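# Index a turntable one hole clockwise and reseat its plunger

## Task

Rotate the turntable forward by exactly one hole, clockwise when viewed from above. The plunger's pin must end up fully seated in the new hole. The fixture must stay upright on the deck, and neither hand may be touching it at the end.

## Robot and tools

Robot: two 6-joint arms with parallel grippers, left_arm and right_arm. In the scene frame the origin is at table-top height, midway between the nominal arm bases. +z points up, +x points out over the table, and left_arm sits on the +y side. These names do not match image sides. Calibrated bases in the scene frame: left_arm at (+0.025, +0.326, +0.031) m with quat_wxyz (+1.000, 0, 0, +0.003). right_arm at (-0.004, -0.268, +0.031) m with quat_wxyz (+1.000, 0, 0, -0.018). Both bases have +z up.

Row layout: every command row is one flat list of 14 numbers covering both arms, even when only one arm moves. The first 7 are for left_arm and the next 7 for right_arm. Within each arm the order is waist, shoulder, elbow, wrist roll, wrist yaw, wrist pitch, then gripper opening. The six joint values are absolute target angles in radians, on the same scale as the Joint positions line. They are not offsets. Stated ranges by row slot: waist -2.618 to 3.054; shoulder 0.000 to 3.142; elbow 0.000 to 3.142; wrist roll -2.094 to 2.094; wrist yaw -1.571 to 1.571; wrist pitch -1.571 to 1.571. A real end stop can sit up to 0.059 rad either side of the stated value. A call is rejected if a target goes more than 0.059 rad beyond a range end and also beyond the joint's last reported angle. A joint asked past its real stop is clipped there, and the result then says "joint sent to its limit". If that line is absent, the joint may still be at its limit. Opening is a scale from -1 (shut) to +1 (fully open, 0.094 m between pads). It is absolute, not relative. To keep a gripper unchanged, resend its current command, because 0 is itself a command meaning half open.

Gripper geometry: the fingers point along the gripper's +z axis and spread along its y axis. end_effector_position is the point between the pads, roughly 1 cm back from the tips. Hand position and quat_wxyz are reported in that arm's own base frame and may be off by a few centimetres, more at long reach. Fixed cameras and the table use the scene frame.

Tools:
- execute_actions(actions, cameras): actions is a list of actions. Each action is a table of 1 to 15 rows, and each row lasts one 1/30 s control step. If there are fewer than 15 rows, the last row repeats to fill 15 steps, so one action is 0.5 s. An empty list moves nothing and just reports state and images.
- move(target, speed, blend, opening_speed, blocking, cameras): target is one 14-number row or a list of up to 15 rows. All joints are interpolated together, so the hand follows a curve, not a straight line. speed is the top joint rate in rad/s for the joint with the farthest to go, from 0.01 to 12.57, default 0.5. It can be one value, or one value per target. blend is in rad and rounds the corners at intermediate targets. opening_speed is the rate of change of the opening per second on the -1 to +1 scale, minimum 0.2; use a low value when closing on anything fragile. With blocking=false the call returns early and the path continues; a new move then takes over smoothly. A move does not avoid obstacles or the other arm.
- wait(seconds 0 to 10): holds the last commands while the scene runs.
- stop(): brakes a running move.
- zoom_image(camera, region [x0,y0,x1,y1]): gives a close-up of the latest image, at most 504x504 pixels. Cameras: cam_head_left, cam_head_right, cam_left_wrist, cam_right_wrist, each 896x504.
- read_manual(section): returns licence texts only.
- finished_scene(scene): scene is the current scene number, 1 or 2. It ends the scene permanently, so call it only once the turntable is indexed, the pin is down and both hands are clear.

Motion limits: each control step, a joint's target may lead its measured angle by at most 0.339 rad for waist, shoulder and elbow, and 2.2 rad for the wrist joints. If targets would move a gripper more than 200 mm from where it is, that arm's targets are pulled back. Long motions may therefore need several actions. Very small changes may not start a joint moving.

Result lines:
- Joint positions and Joint velocities: one block per arm, in row order, followed by the pad gap in m. "within noise" means the arm is still.
- Joint targets: the angles currently commanded. Resend them to hold an arm still.
- Tool commands and grip_measured: the opening on the command scale. With nothing held it reads slightly wide; on a firmly gripped part it reads a bit narrower than the part.
- Joint torques: the total drive output, including gravity, with offsets and noise. The first three joints wrap around at ±28 N m.
- move: how the move ended: done, off_target (at rest but more than 0.035 rad from target), moving, held or fault, plus limits=held if steps were withheld.
- joint command not followed: the clearance check altered targets. It does not keep the two grippers apart.
- Step readings: these appear only after execute_actions.
- MOTOR HOT (75 °C) and OVER-TEMPERATURE FAULT (90 °C): on a fault the arm folds up and stays idle. Avoid holding loads, keeping an arm stretched, or pushing against something for long.

Safety: never let the two arms collide or press on each other, and never close one gripper on the other's fingers. Do not knock, drop or fling anything, and do not release a part while it is still moving. Nothing may end up off the table. Approach contacts slowly, because faster moves hit harder, and aiming far past a contact presses harder. To ease a press, command the current Joint positions. A camera cable resting on the fixture counts as touching it, so keep cables clear at the end. The simulation keeps running while replies are written: moves continue and idle arms hold their last command.

Each tool is called after ">>>" in YAML: its name, and indented under it one key for each argument.

## Session

>>> execute_actions:
  actions: []
  cameras: ["all"]

Scene clock: 0.00 s.
left_arm: end_effector_position=(+0.3695, +0.0210, +0.1447) grip_measured=+1.000 end_effector_quat_wxyz=(+0.691, -0.046, +0.720, +0.036) | right_arm: end_effector_position=(+0.3642, -0.0543, +0.1341) grip_measured=+1.000 end_effector_quat_wxyz=(+0.671, +0.135, +0.726, -0.062)
Joint names: [waist, shoulder, elbow, wrist roll, wrist yaw, wrist pitch]
Joint positions: left_arm=[-0.002 1.545 0.182 -0.017 -0.116 1.321 0.094] | right_arm=[-0.036 1.532 0.189 0.115 0.24 1.248 0.094]
Joint velocities: within noise
Joint torques (N m): no reading
Heat: left arm: 33 °C; right arm: 32 °C.
Joint targets: left_arm=[-0.002 1.540 0.186 -0.017 -0.116 1.320] | right_arm=[-0.036 1.528 0.193 0.114 0.240 1.243]
Tool commands: left_gripper/opening=+1.0 right_gripper/opening=+1.0

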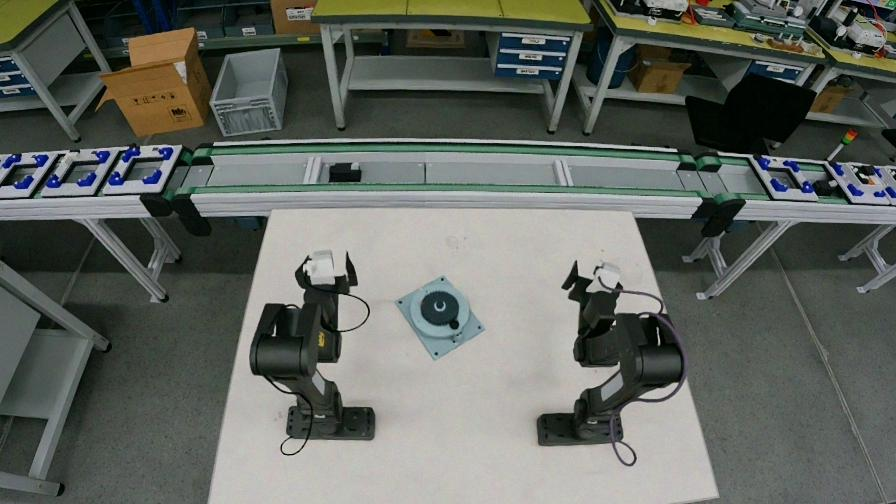

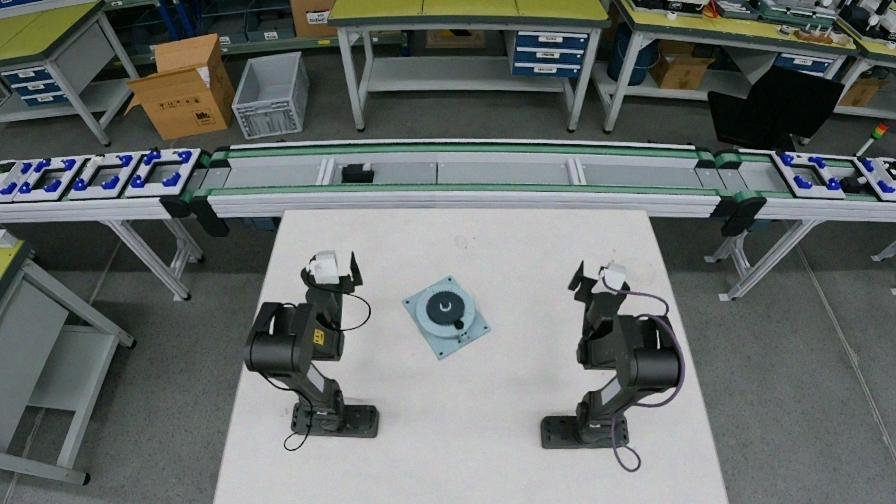

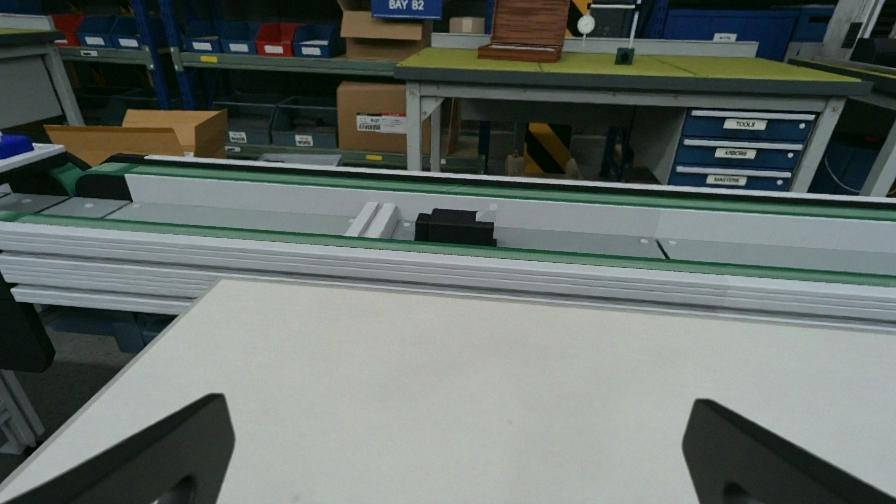

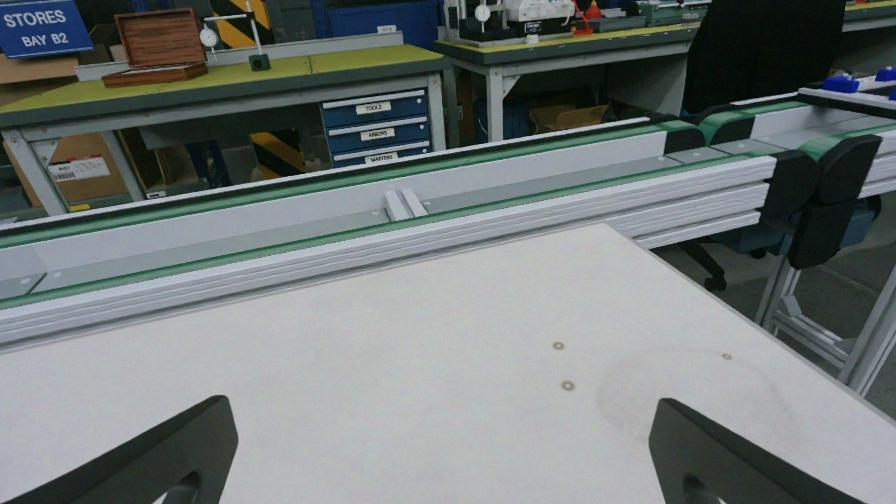

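>>> zoom_image:
  camera: "cam_head_left"
  region: [380, 260, 500, 370]

>>> zoom_image:
  camera: "cam_head_right"
  region: [390, 260, 510, 370]

Scaled by 4.200 from the camera's 896x504 image, which has a finer 1280x720 frame.

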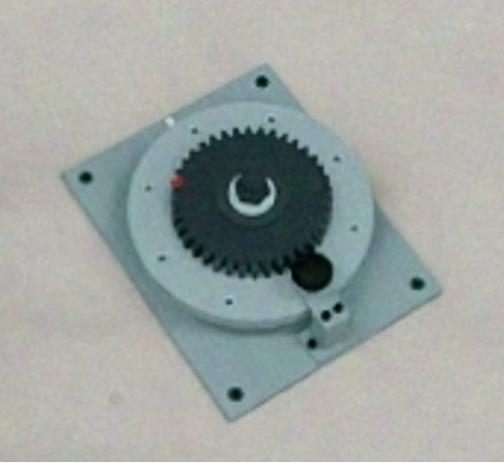

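Scaled by 4.200 from the camera's 896x504 image, which has a finer 1280x720 frame.

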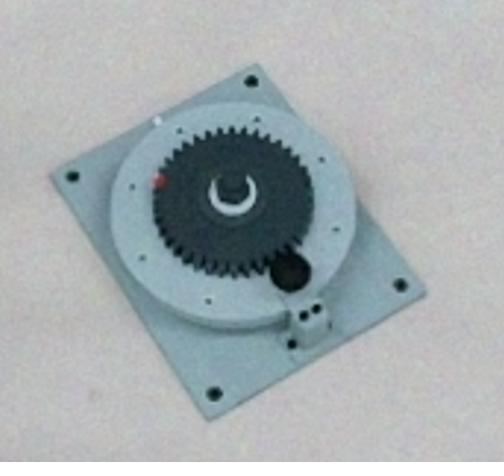

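>>> move:
  target:
    - [-0.002, 1.439, 1.307, 0, 0, -1.002, 1, -0.036, 1.528, 0.193, 0.114, 0.24, 1.243, 1]
    - [-0.71, 1.439, 1.307, 0, 0, -1.002, 1, -0.036, 1.528, 0.193, 0.114, 0.24, 1.243, 1]
  speed: 0.8
  cameras: ["cam_head_left", "cam_head_right", "cam_left_wrist"]

Scene clock: 143.33 s.
left_arm: end_effector_position=(+0.2585, -0.2211, +0.1669) grip_measured=+1.000 end_effector_quat_wxyz=(+0.187, +0.337, +0.920, -0.071) | right_arm: end_effector_position=(+0.3642, -0.0543, +0.1341) grip_measured=+1.000 end_effector_quat_wxyz=(+0.671, +0.135, +0.726, -0.062)
Joint names: [waist, shoulder, elbow, wrist roll, wrist yaw, wrist pitch]
Joint positions: left_arm=[-0.71 1.461 1.279 -0.009 0.001 -0.986 0.094] | right_arm=[-0.036 1.532 0.189 0.115 0.24 1.248 0.094]
Joint torques (N m): left_arm=[-0.03 -8.1 7.72 0.12 -0.01 1] | right_arm=[-0.17 -4.53 6.17 0 -0.01 1.69]
Heat: left arm: 34 °C; right arm: 36 °C.
Joint targets: left_arm=[-0.710 1.439 1.307 0.000 0.000 -1.002] | right_arm=[-0.036 1.528 0.193 0.114 0.240 1.243]
move: done
Images, in order (width x height): cam_head_left 896x504, cam_head_right 896x504, cam_left_wrist 896x504.

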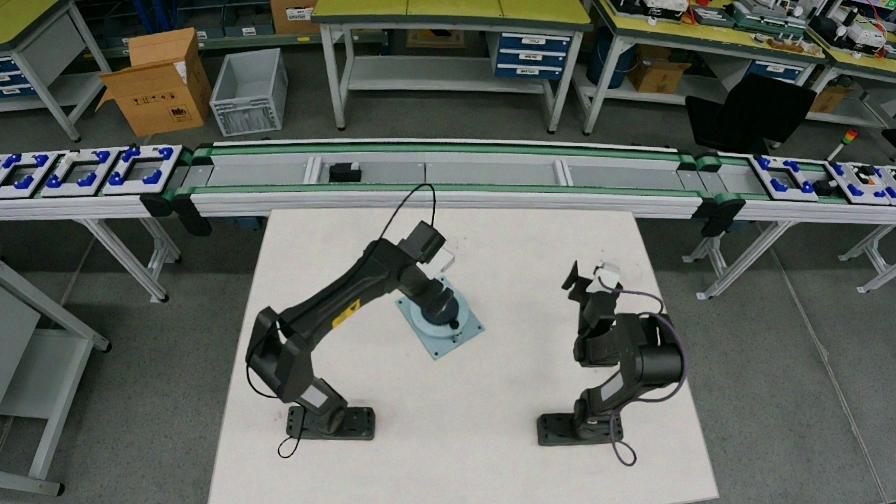

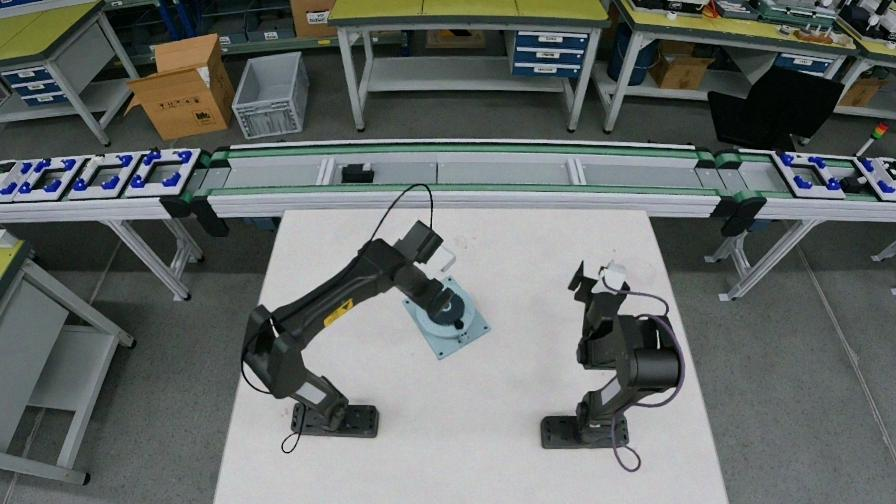

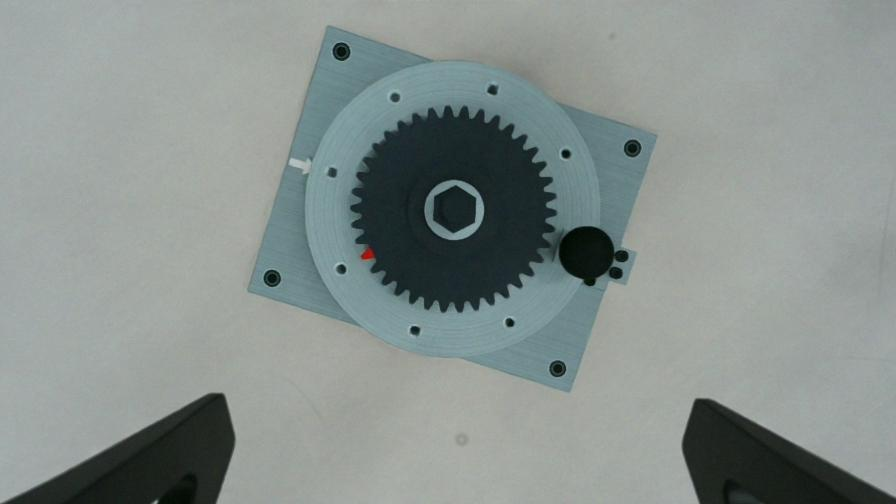

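>>> zoom_image:
  camera: "cam_left_wrist"
  region: [240, 10, 680, 400]

>>> zoom_image:
  camera: "cam_left_wrist"
  region: [500, 180, 680, 330]

Scaled by 1.145 from the camera's 896x504 image, which has a finer 1280x720 frame.

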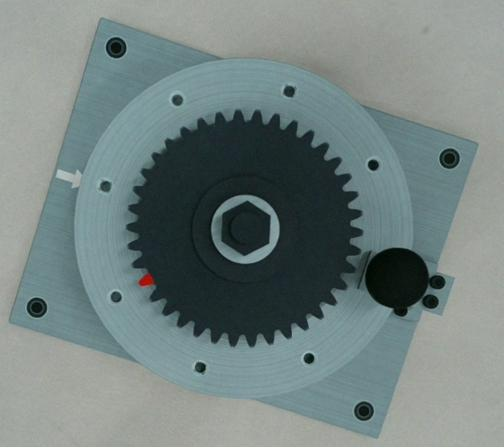

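Scaled by 2.800 from the camera's 896x504 image, which has a finer 1280x720 frame.

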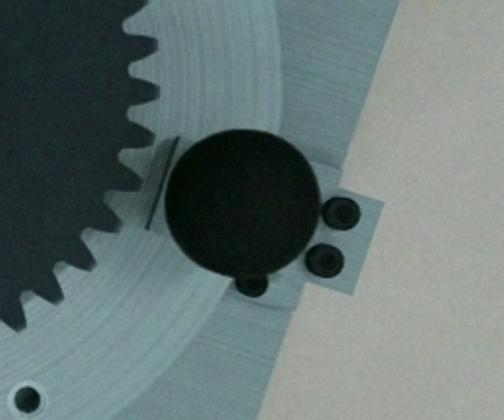

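>>> move:
  target: [-0.71, 1.437, 1.108, 0, 0, -0.805, 1, -0.036, 1.528, 0.193, 0.114, 0.24, 1.243, 1]
  speed: 0.5
  cameras: ["cam_left_wrist"]

Scene clock: 224.13 s.
left_arm: end_effector_position=(+0.2580, -0.2207, +0.1279) grip_measured=+1.000 end_effector_quat_wxyz=(+0.189, +0.336, +0.920, -0.072) | right_arm: end_effector_position=(+0.3642, -0.0543, +0.1341) grip_measured=+1.000 end_effector_quat_wxyz=(+0.671, +0.135, +0.726, -0.062)
Joint names: [waist, shoulder, elbow, wrist roll, wrist yaw, wrist pitch]
Joint positions: left_arm=[-0.71 1.458 1.119 -0.009 0.001 -0.824 0.094] | right_arm=[-0.036 1.532 0.189 0.115 0.24 1.248 0.094]
Joint torques (N m): left_arm=[-0.01 -7.91 4.68 0.11 -0.01 1.47] | right_arm=[-0.09 -4.55 6.16 0.01 0 1.71]
Heat: left arm: 34 °C; right arm: 37 °C.
Joint targets: left_arm=[-0.710 1.437 1.108 0.000 0.000 -0.805] | right_arm=[-0.036 1.528 0.193 0.114 0.240 1.243]
move: done
Images, in order (width x height): cam_left_wrist 896x504.

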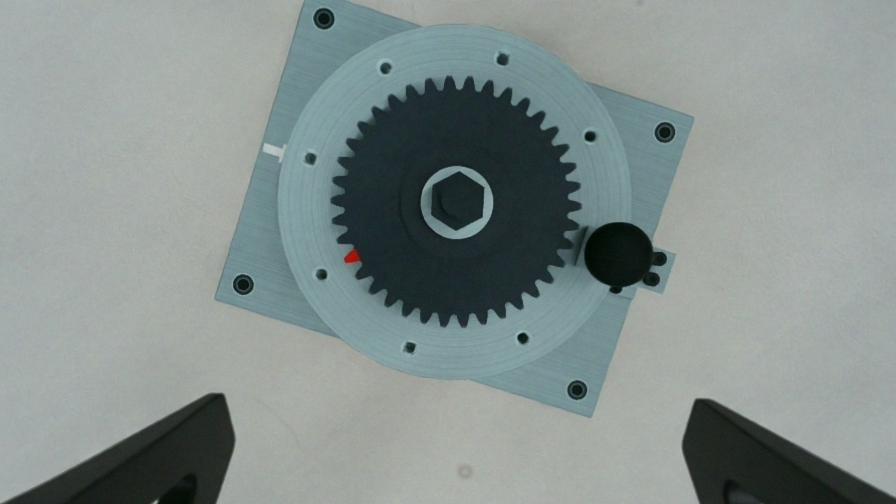

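>>> zoom_image:
  camera: "cam_left_wrist"
  region: [540, 180, 700, 320]

>>> zoom_image:
  camera: "cam_left_wrist"
  region: [380, 130, 540, 270]

Scaled by 3.150 from the camera's 896x504 image, which has a finer 1280x720 frame.

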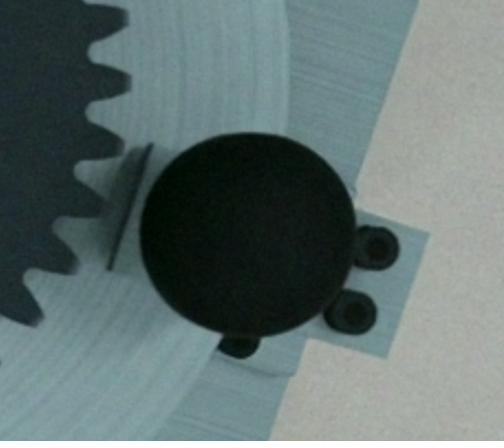

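Scaled by 3.150 from the camera's 896x504 image, which has a finer 1280x720 frame.

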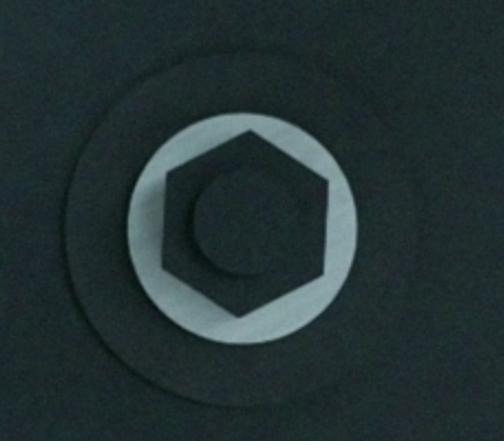

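>>> move:
  target:
    - [-0.2, 1.437, 1.108, 0, 0, -0.805, 1, -0.036, 1.528, 0.193, 0.114, 0.24, 1.243, 1]
    - [-0.2, 1.437, 1.108, 0, 0, -0.805, 1, 0.0, 2.177, 0.729, 0.0, -1.55, 1.448, 1]
  speed: 0.8
  cameras: ["cam_head_left", "cam_head_right", "cam_right_wrist"]

Scene clock: 325.23 s.
left_arm: end_effector_position=(+0.3338, -0.0664, +0.1283) grip_measured=+1.000 end_effector_quat_wxyz=(+0.203, +0.093, +0.975, -0.021) | right_arm: end_effector_position=(+0.3347, +0.1763, +0.1018) grip_measured=+1.000 end_effector_quat_wxyz=(+0.501, -0.481, +0.519, +0.498)
Joint names: [waist, shoulder, elbow, wrist roll, wrist yaw, wrist pitch]
Joint positions: left_arm=[-0.2 1.458 1.119 -0.009 -0.001 -0.821 0.094] | right_arm=[-0.008 2.157 0.715 0.014 -1.539 1.421 0.094]
Joint torques (N m): left_arm=[-0.02 -7.9 4.67 0.12 0 1.41] | right_arm=[0.7 -7.15 5.74 -0.12 -0.16 1.39]
Heat: left arm: 35 °C; right arm: 38 °C.
Joint targets: left_arm=[-0.200 1.437 1.108 0.000 0.000 -0.805] | right_arm=[0.000 2.177 0.729 0.000 -1.550 1.448]
move: done
Images, in order (width x height): cam_head_left 896x504, cam_head_right 896x504, cam_right_wrist 896x504.

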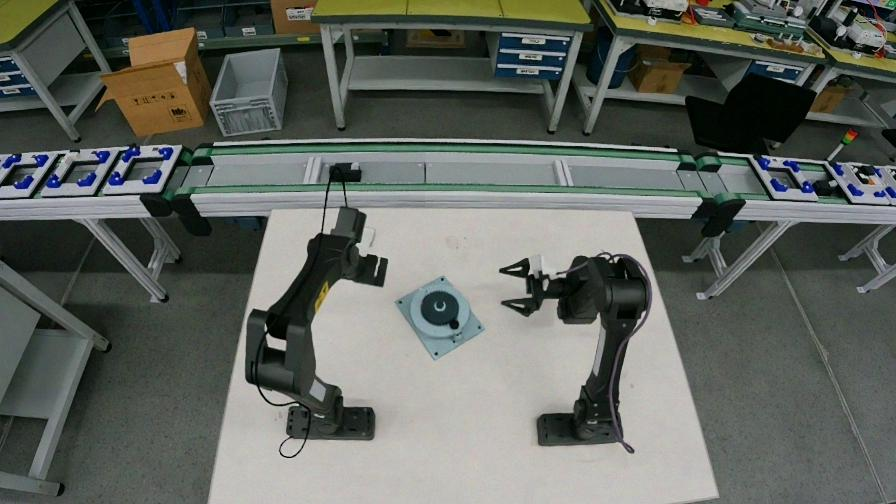

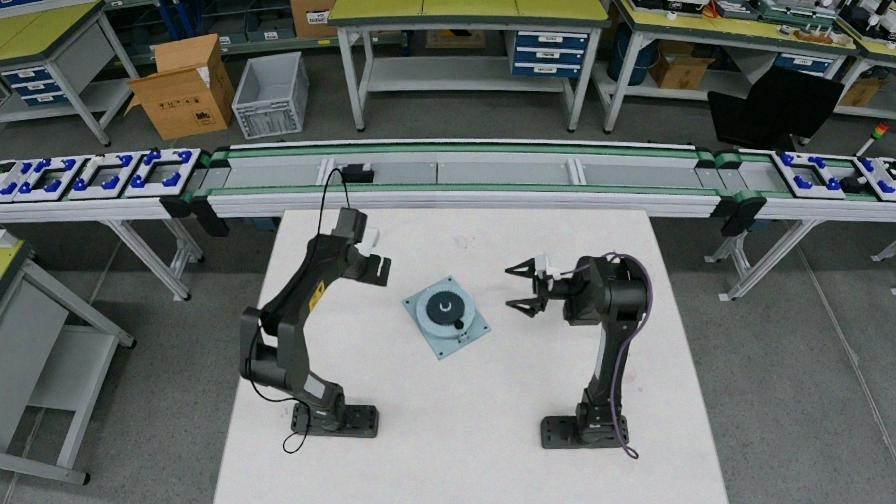

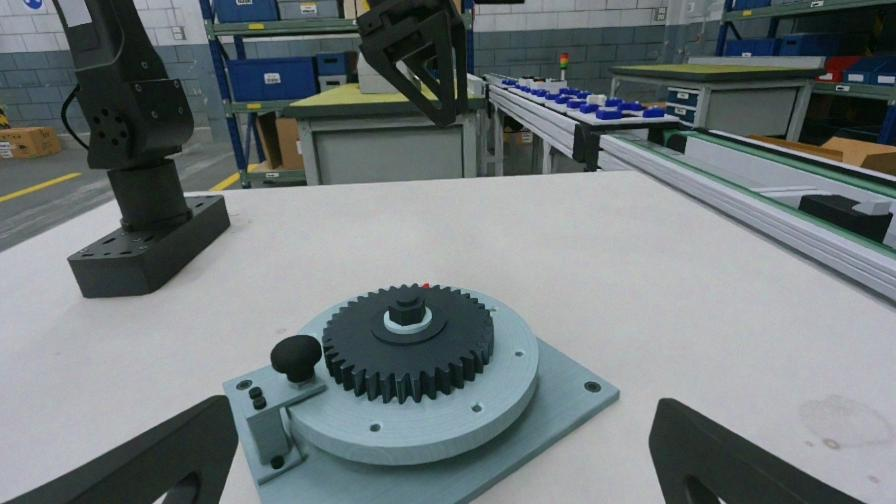

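>>> zoom_image:
  camera: "cam_right_wrist"
  region: [210, 260, 460, 504]

>>> zoom_image:
  camera: "cam_right_wrist"
  region: [210, 310, 370, 480]

Scaled by 2.016 from the camera's 896x504 image, which has a finer 1280x720 frame.

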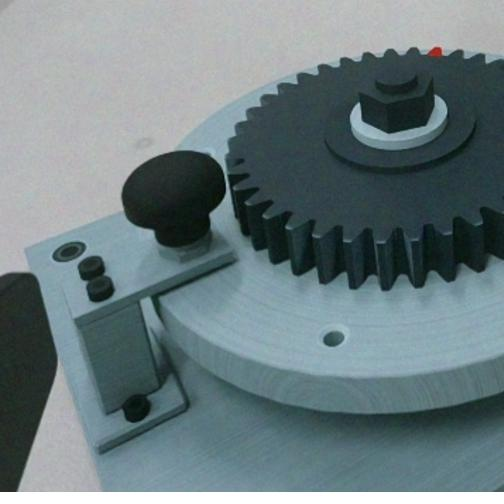

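Scaled by 2.965 from the camera's 896x504 image, which has a finer 1280x720 frame.

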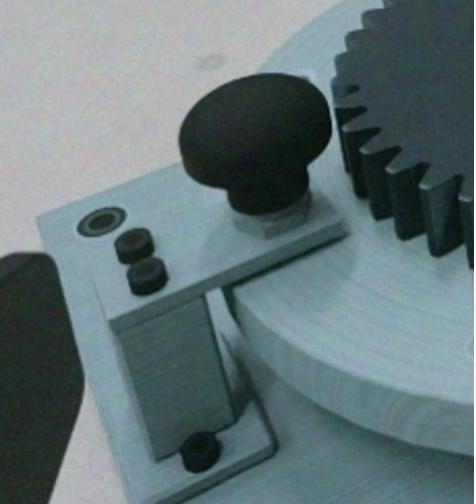

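>>> zoom_image:
  camera: "cam_right_wrist"
  region: [150, 370, 300, 504]

>>> zoom_image:
  camera: "cam_right_wrist"
  region: [610, 370, 760, 504]

>>> zoom_image:
  camera: "cam_left_wrist"
  region: [150, 370, 300, 504]

>>> zoom_image:
  camera: "cam_left_wrist"
  region: [640, 370, 790, 504]

Scaled by 3.360 from the camera's 896x504 image, which has a finer 1280x720 frame.

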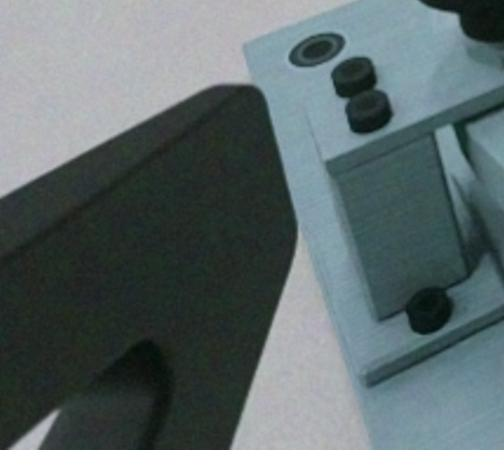

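Scaled by 3.360 from the camera's 896x504 image, which has a finer 1280x720 frame.

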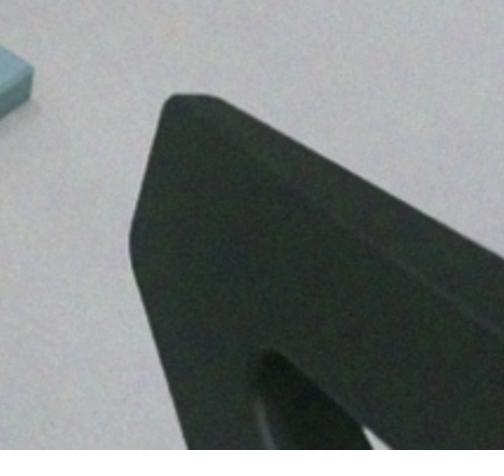

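This scene's latest camera images include none from cam_left_wrist. They are from: cam_head_left, cam_head_right, cam_right_wrist. cam_left_wrist's image comes with the result of a call that names it in "cameras".

This scene's latest camera images include none from cam_left_wrist. They are from: cam_head_left, cam_head_right, cam_right_wrist. cam_left_wrist's image comes with the result of a call that names it in "cameras".

>>> move:
  target:
    - [-0.2, 1.437, 1.108, 0, 0, -0.805, 1, 0.0, 1.53, 0.193, 0.0, 0.0, 1.15, 1]
    - [-0.2, 1.437, 1.108, 0, 0, -0.805, 1, 0.823, 1.5345, 0.101, 0.0, 0.0, 1.0835, 0.25]
  speed: 0.9
  opening_speed: 1.5
  cameras: ["cam_head_left", "cam_right_wrist", "cam_left_wrist"]

Scene clock: 603.17 s.
left_arm: end_effector_position=(+0.3338, -0.0664, +0.1283) grip_measured=+1.000 end_effector_quat_wxyz=(+0.203, +0.093, +0.975, -0.021) | right_arm: end_effector_position=(+0.2303, +0.2494, +0.0629) grip_measured=+0.252 end_effector_quat_wxyz=(+0.524, -0.325, +0.751, +0.235)
Joint names: [waist, shoulder, elbow, wrist roll, wrist yaw, wrist pitch]
Joint positions: left_arm=[-0.2 1.458 1.119 -0.009 -0.001 -0.821 0.094] | right_arm=[0.816 1.55 0.109 0.007 -0.013 1.094 0.059]
Joint torques (N m): left_arm=[-0.05 -7.91 4.68 0.11 0.01 1.4] | right_arm=[0.66 -5.15 4.37 -0.07 0.12 1.64]
Heat: left arm: 35 °C; right arm: 35 °C.
Joint targets: left_arm=[-0.200 1.437 1.108 0.000 0.000 -0.805] | right_arm=[0.823 1.534 0.101 0.000 0.000 1.084]
move: done
Images, in order (width x height): cam_head_left 896x504, cam_left_wrist 896x504, cam_right_wrist 896x504.

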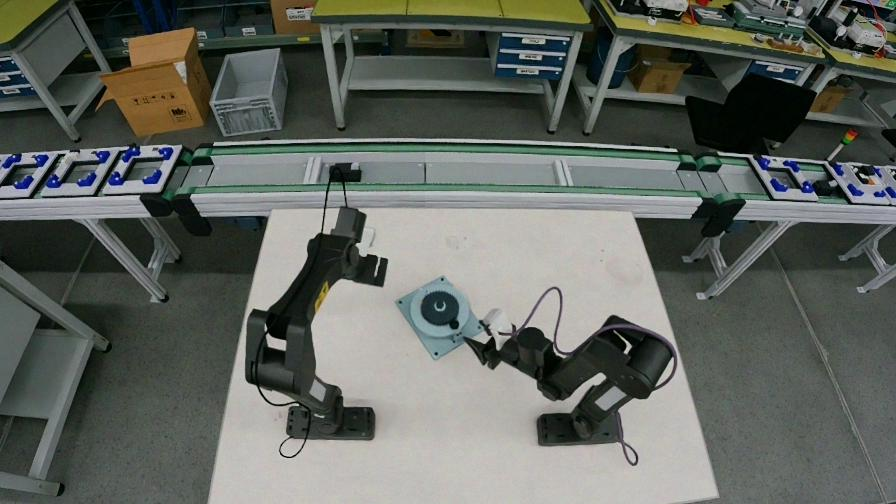

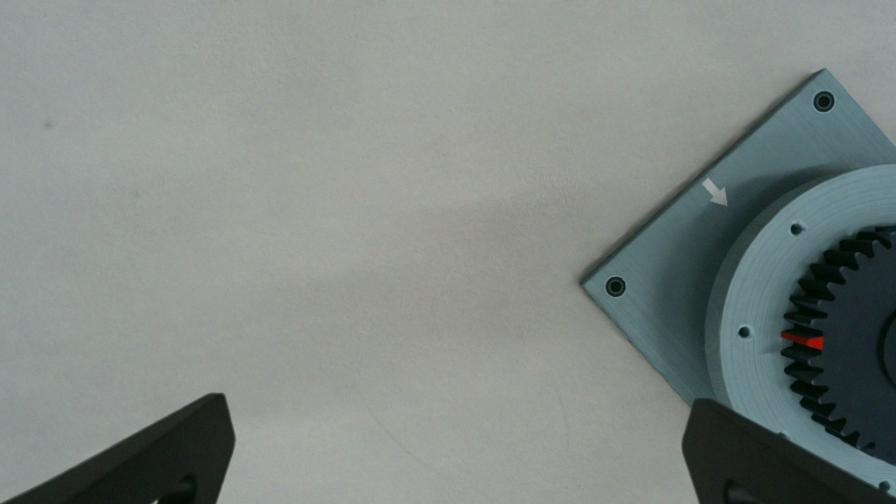

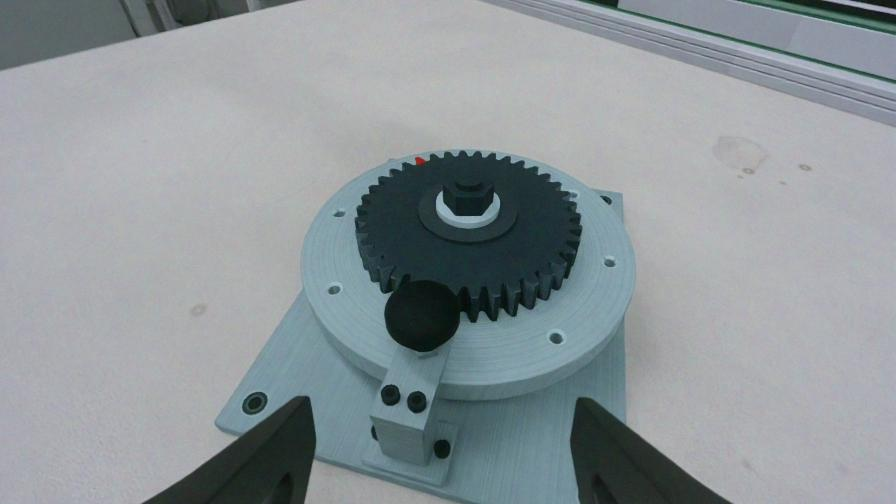

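>>> move:
  target: [-0.2, 1.437, 1.108, 0, 0, -0.805, 1, 0.845, 1.665, 0.166, -0.005, 0.01, 1.149, 0.25]
  speed: 0.3
  cameras: ["cam_right_wrist"]

Scene clock: 628.53 s.
left_arm: end_effector_position=(+0.3338, -0.0664, +0.1283) grip_measured=+1.000 end_effector_quat_wxyz=(+0.203, +0.093, +0.975, -0.021) | right_arm: end_effector_position=(+0.2337, +0.2615, +0.0527) grip_measured=+0.252 end_effector_quat_wxyz=(+0.517, -0.334, +0.753, +0.233)
Joint names: [waist, shoulder, elbow, wrist roll, wrist yaw, wrist pitch]
Joint positions: left_arm=[-0.2 1.458 1.119 -0.009 -0.001 -0.821 0.094] | right_arm=[0.837 1.653 0.152 0.004 -0.004 1.136 0.059]
Joint torques (N m): left_arm=[-0.03 -7.9 4.66 0.11 0 1.39] | right_arm=[0.75 -3.62 6.11 -0.05 0.13 1.85]
Heat: left arm: 35 °C; right arm: 37 °C.
Joint targets: left_arm=[-0.200 1.437 1.108 0.000 0.000 -0.805] | right_arm=[0.845 1.665 0.166 -0.005 0.010 1.149]
move: done
Images, in order (width x height): cam_right_wrist 896x504.

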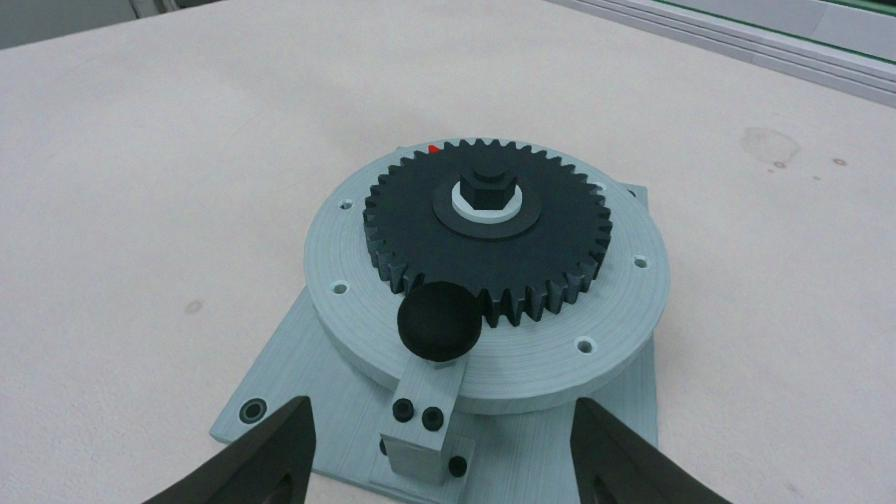

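>>> move:
  target: [-0.2, 1.437, 1.108, 0, 0, -0.805, 1, 0.850, 1.861, 0.291, -0.008, 0.014, 1.224, 0.25]
  speed: 0.3
  cameras: ["cam_right_wrist", "cam_head_left", "cam_head_right"]

Scene clock: 675.10 s.
left_arm: end_effector_position=(+0.3338, -0.0664, +0.1283) grip_measured=+1.000 end_effector_quat_wxyz=(+0.203, +0.093, +0.975, -0.021) | right_arm: end_effector_position=(+0.2559, +0.2875, +0.0400) grip_measured=+0.252 end_effector_quat_wxyz=(+0.519, -0.335, +0.751, +0.232)
Joint names: [waist, shoulder, elbow, wrist roll, wrist yaw, wrist pitch]
Joint positions: left_arm=[-0.2 1.458 1.119 -0.009 -0.001 -0.821 0.094] | right_arm=[0.841 1.846 0.278 0.001 0 1.206 0.059]
Joint torques (N m): left_arm=[-0.08 -7.87 4.71 0.12 0 1.4] | right_arm=[0.79 -4.79 5.55 -0.09 0.12 1.88]
Heat: left arm: 35 °C; right arm: 39 °C.
Joint targets: left_arm=[-0.200 1.437 1.108 0.000 0.000 -0.805] | right_arm=[0.850 1.861 0.291 -0.008 0.014 1.224]
move: done
Images, in order (width x height): cam_head_left 896x504, cam_head_right 896x504, cam_right_wrist 896x504.

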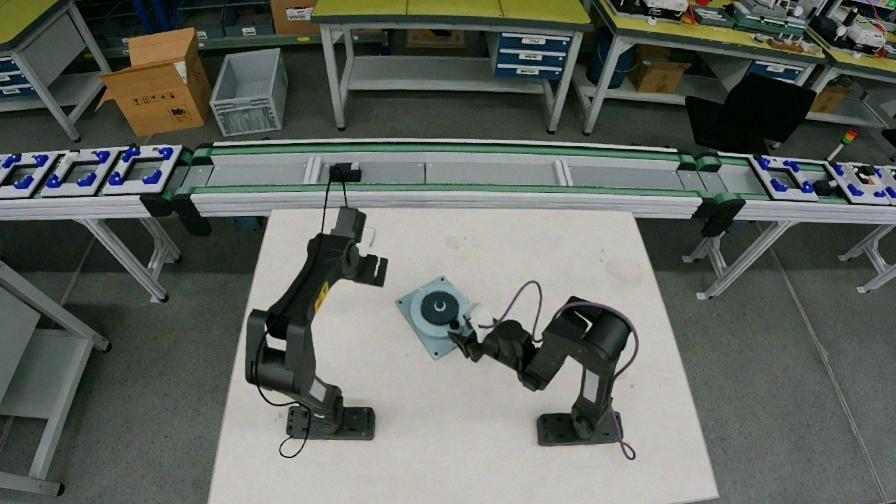

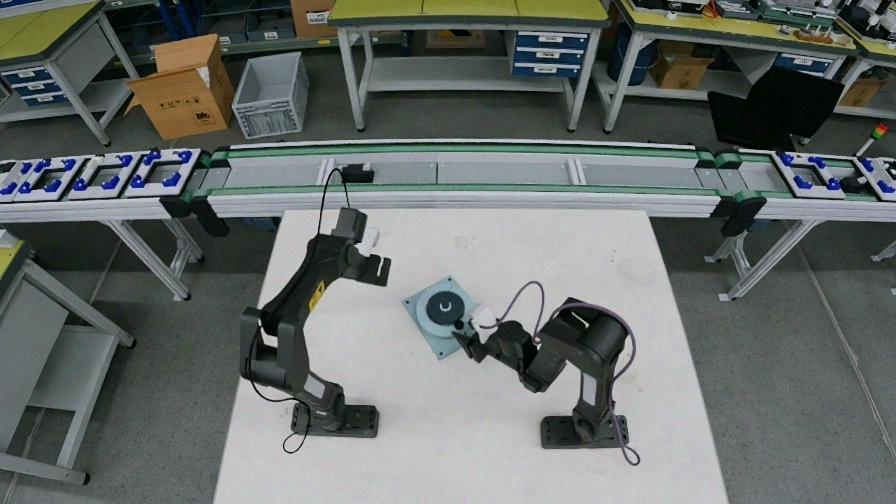

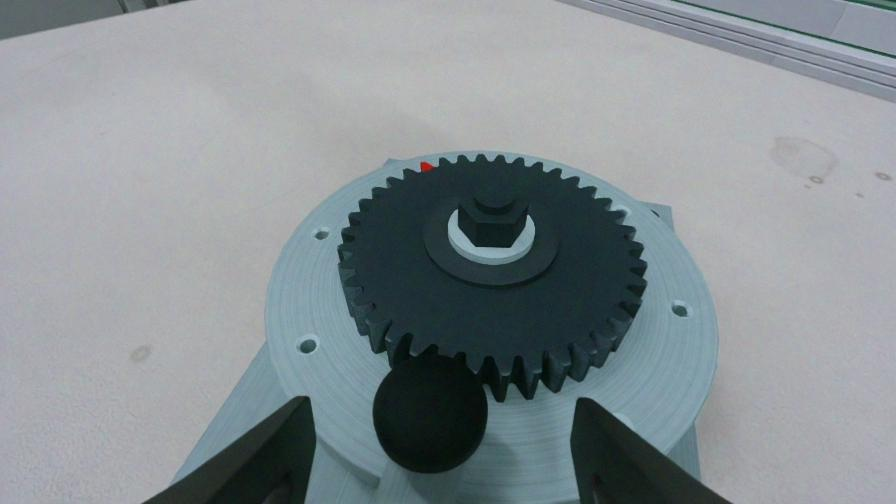

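>>> move:
  target: [-0.2, 1.437, 1.108, 0, 0, -0.805, 1, 0.858, 1.923, 0.330, -0.008, 0.014, 1.248, 0.25]
  speed: 0.2
  cameras: ["cam_right_wrist"]

Scene clock: 703.20 s.
left_arm: end_effector_position=(+0.3338, -0.0664, +0.1283) grip_measured=+1.000 end_effector_quat_wxyz=(+0.203, +0.093, +0.975, -0.021) | right_arm: end_effector_position=(+0.2601, +0.2969, +0.0339) grip_measured=+0.252 end_effector_quat_wxyz=(+0.518, -0.338, +0.750, +0.234)
Joint names: [waist, shoulder, elbow, wrist roll, wrist yaw, wrist pitch]
Joint positions: left_arm=[-0.2 1.458 1.119 -0.009 -0.001 -0.821 0.094] | right_arm=[0.85 1.906 0.317 0 0.001 1.229 0.059]
Joint torques (N m): left_arm=[-0.06 -7.9 4.67 0.11 0.01 1.4] | right_arm=[0.76 -5.14 5.48 -0.08 0.1 1.9]
Heat: left arm: 35 °C; right arm: 40 °C.
Joint targets: left_arm=[-0.200 1.437 1.108 0.000 0.000 -0.805] | right_arm=[0.858 1.923 0.330 -0.008 0.014 1.248]
move: done
Images, in order (width x height): cam_right_wrist 896x504.

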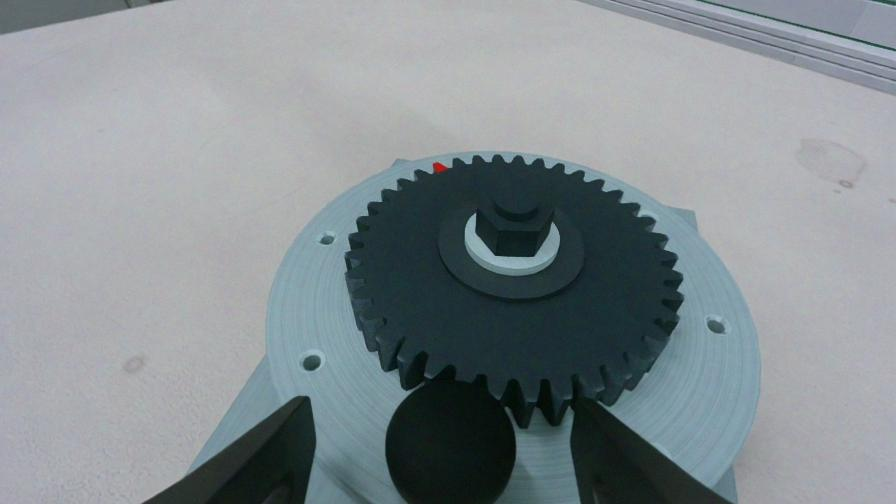

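>>> move:
  target: [-0.2, 1.437, 1.108, 0, 0, -0.805, 1, 0.856, 1.923, 0.330, -0.008, 0.014, 1.248, -0.52]
  speed: 0.2
  opening_speed: 0.25
  cameras: ["cam_right_wrist"]

Scene clock: 726.83 s.
left_arm: end_effector_position=(+0.3338, -0.0664, +0.1283) grip_measured=+1.000 end_effector_quat_wxyz=(+0.203, +0.093, +0.975, -0.021) | right_arm: end_effector_position=(+0.2603, +0.2969, +0.0342) grip_measured=-0.484 end_effector_quat_wxyz=(+0.519, -0.338, +0.750, +0.234)
Joint names: [waist, shoulder, elbow, wrist roll, wrist yaw, wrist pitch]
Joint positions: left_arm=[-0.2 1.458 1.119 -0.009 -0.001 -0.821 0.094] | right_arm=[0.85 1.906 0.317 0 0.003 1.23 0.024]
Joint torques (N m): left_arm=[-0.03 -7.88 4.68 0.11 0.01 1.39] | right_arm=[0.57 -5.12 5.46 -0.06 0.1 1.9]
Heat: left arm: 35 °C; right arm: 41 °C.
Joint targets: left_arm=[-0.200 1.437 1.108 0.000 0.000 -0.805] | right_arm=[0.856 1.923 0.330 -0.008 0.014 1.248]
move: done
Images, in order (width x height): cam_right_wrist 896x504.

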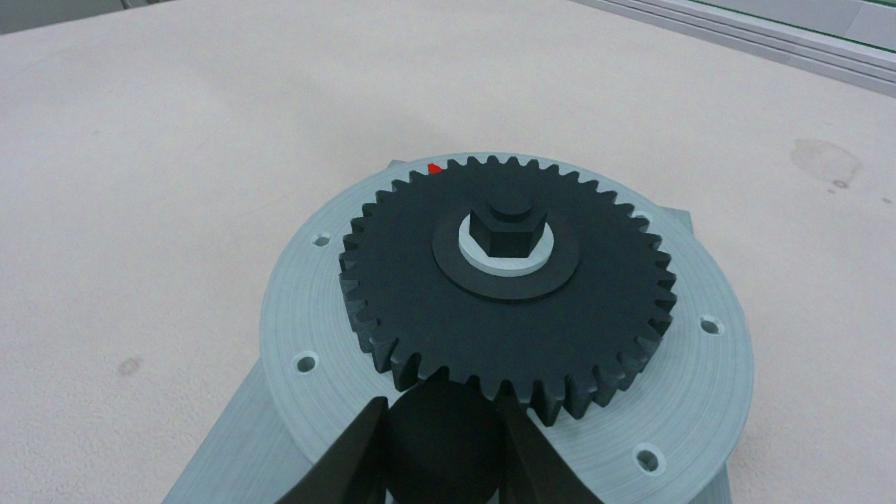

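>>> move:
  target:
    - [-0.2, 2.056, 1.881, -0.995, 0, -1.396, 0.1, 0.856, 1.923, 0.330, -0.008, 0.014, 1.248, -0.62]
    - [-0.706, 2.056, 1.881, -0.995, 0, -1.396, 0.1, 0.856, 1.923, 0.330, -0.008, 0.014, 1.248, -0.62]
  speed: 0.7
  opening_speed: 1.0
  cameras: ["cam_left_wrist", "cam_head_left", "cam_right_wrist"]

Scene clock: 803.23 s.
left_arm: end_effector_position=(+0.2969, -0.2568, +0.1198) grip_measured=+0.102 end_effector_quat_wxyz=(+0.000, -0.136, +0.991, -0.005) | right_arm: end_effector_position=(+0.2603, +0.2969, +0.0342) grip_measured=-0.485 end_effector_quat_wxyz=(+0.519, -0.338, +0.750, +0.234)
Joint names: [waist, shoulder, elbow, wrist roll, wrist yaw, wrist pitch]
Joint positions: left_arm=[-0.712 2.038 1.853 -0.985 0.007 -1.378 0.052] | right_arm=[0.85 1.906 0.317 0 0.003 1.23 0.024]
Joint torques (N m): left_arm=[0.54 -9.35 7.16 -0.1 -0.08 0.21] | right_arm=[0.57 -5.15 5.44 -0.06 0.09 1.9]
Heat: left arm: 35 °C; right arm: 42 °C.
Joint targets: left_arm=[-0.706 2.056 1.881 -0.995 0.000 -1.396] | right_arm=[0.856 1.923 0.330 -0.008 0.014 1.248]
move: done
Images, in order (width x height): cam_head_left 896x504, cam_left_wrist 896x504, cam_right_wrist 896x504.

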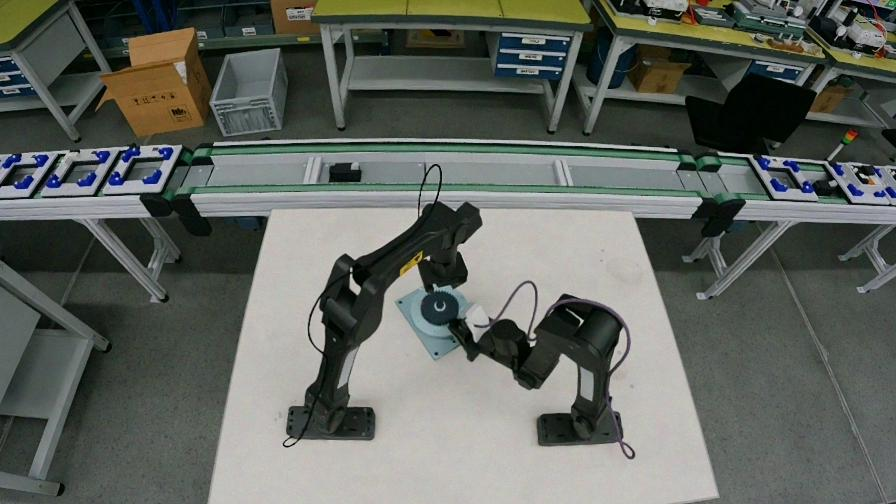

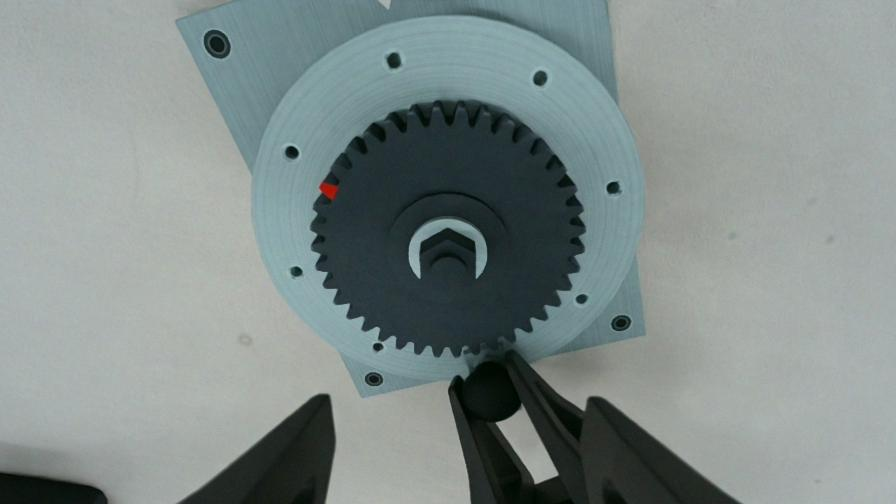

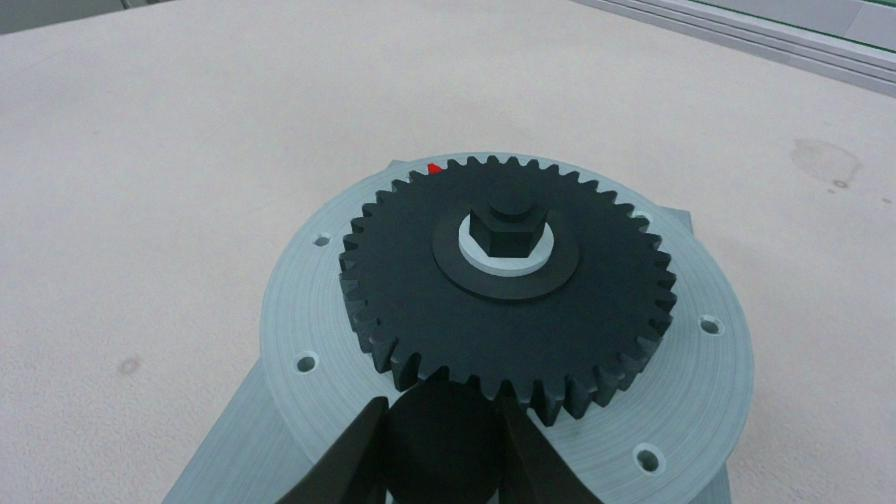

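>>> zoom_image:
  camera: "cam_left_wrist"
  region: [370, 180, 530, 320]

>>> zoom_image:
  camera: "cam_left_wrist"
  region: [270, 360, 640, 504]

Scaled by 3.150 from the camera's 896x504 image, which has a finer 1280x720 frame.

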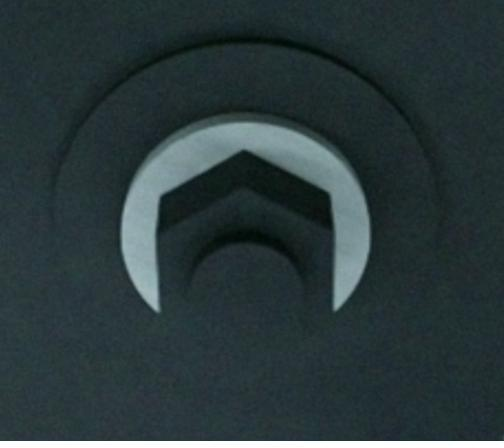

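Scaled by 1.362 from the camera's 896x504 image, which has a finer 1280x720 frame.

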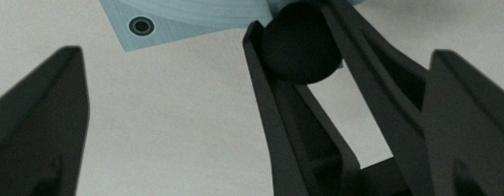

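>>> move:
  target: [-0.700, 2.057, 1.705, -0.995, 0, -1.230, 0.1, 0.856, 1.923, 0.330, -0.008, 0.014, 1.248, -0.62]
  speed: 0.3
  cameras: ["cam_left_wrist"]

Scene clock: 852.40 s.
left_arm: end_effector_position=(+0.2973, -0.2540, +0.0854) grip_measured=+0.102 end_effector_quat_wxyz=(-0.002, -0.139, +0.990, -0.004) | right_arm: end_effector_position=(+0.2603, +0.2969, +0.0342) grip_measured=-0.485 end_effector_quat_wxyz=(+0.519, -0.338, +0.750, +0.234)
Joint names: [waist, shoulder, elbow, wrist roll, wrist yaw, wrist pitch]
Joint positions: left_arm=[-0.706 2.039 1.717 -0.985 0.007 -1.246 0.052] | right_arm=[0.85 1.906 0.317 0 0.003 1.23 0.024]
Joint torques (N m): left_arm=[0.5 -9.29 4.01 -0.1 -0.08 0.57] | right_arm=[0.55 -5.11 5.45 -0.05 0.11 1.89]
Heat: left arm: 34 °C; right arm: 43 °C.
Joint targets: left_arm=[-0.700 2.057 1.705 -0.995 0.000 -1.230] | right_arm=[0.856 1.923 0.330 -0.008 0.014 1.248]
move: done
Images, in order (width x height): cam_left_wrist 896x504.

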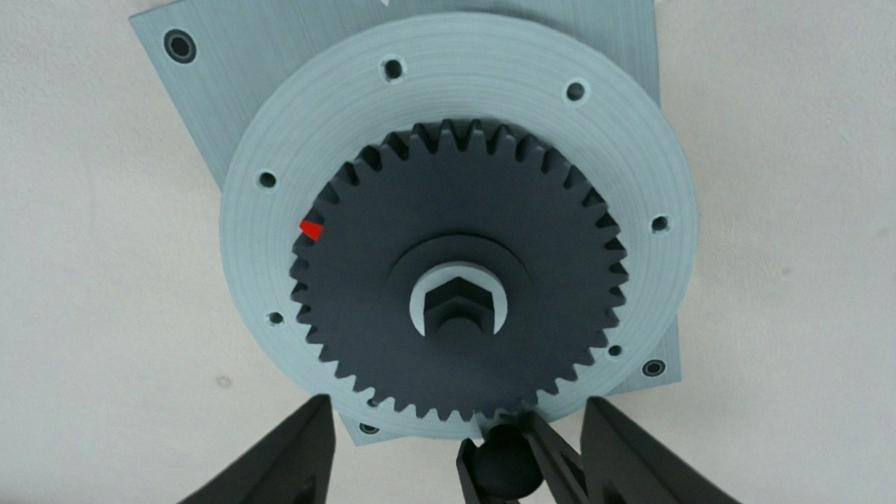

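>>> zoom_image:
  camera: "cam_left_wrist"
  region: [380, 230, 540, 370]

Scaled by 3.150 from the camera's 896x504 image, which has a finer 1280x720 frame.

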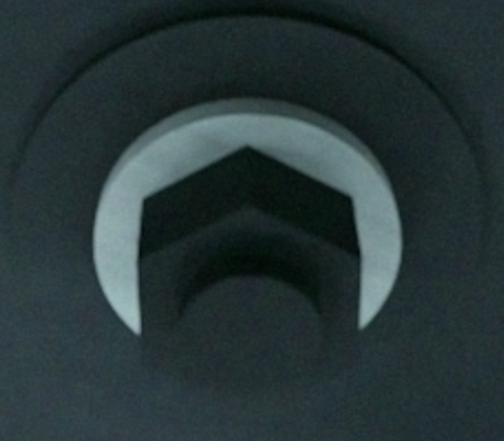

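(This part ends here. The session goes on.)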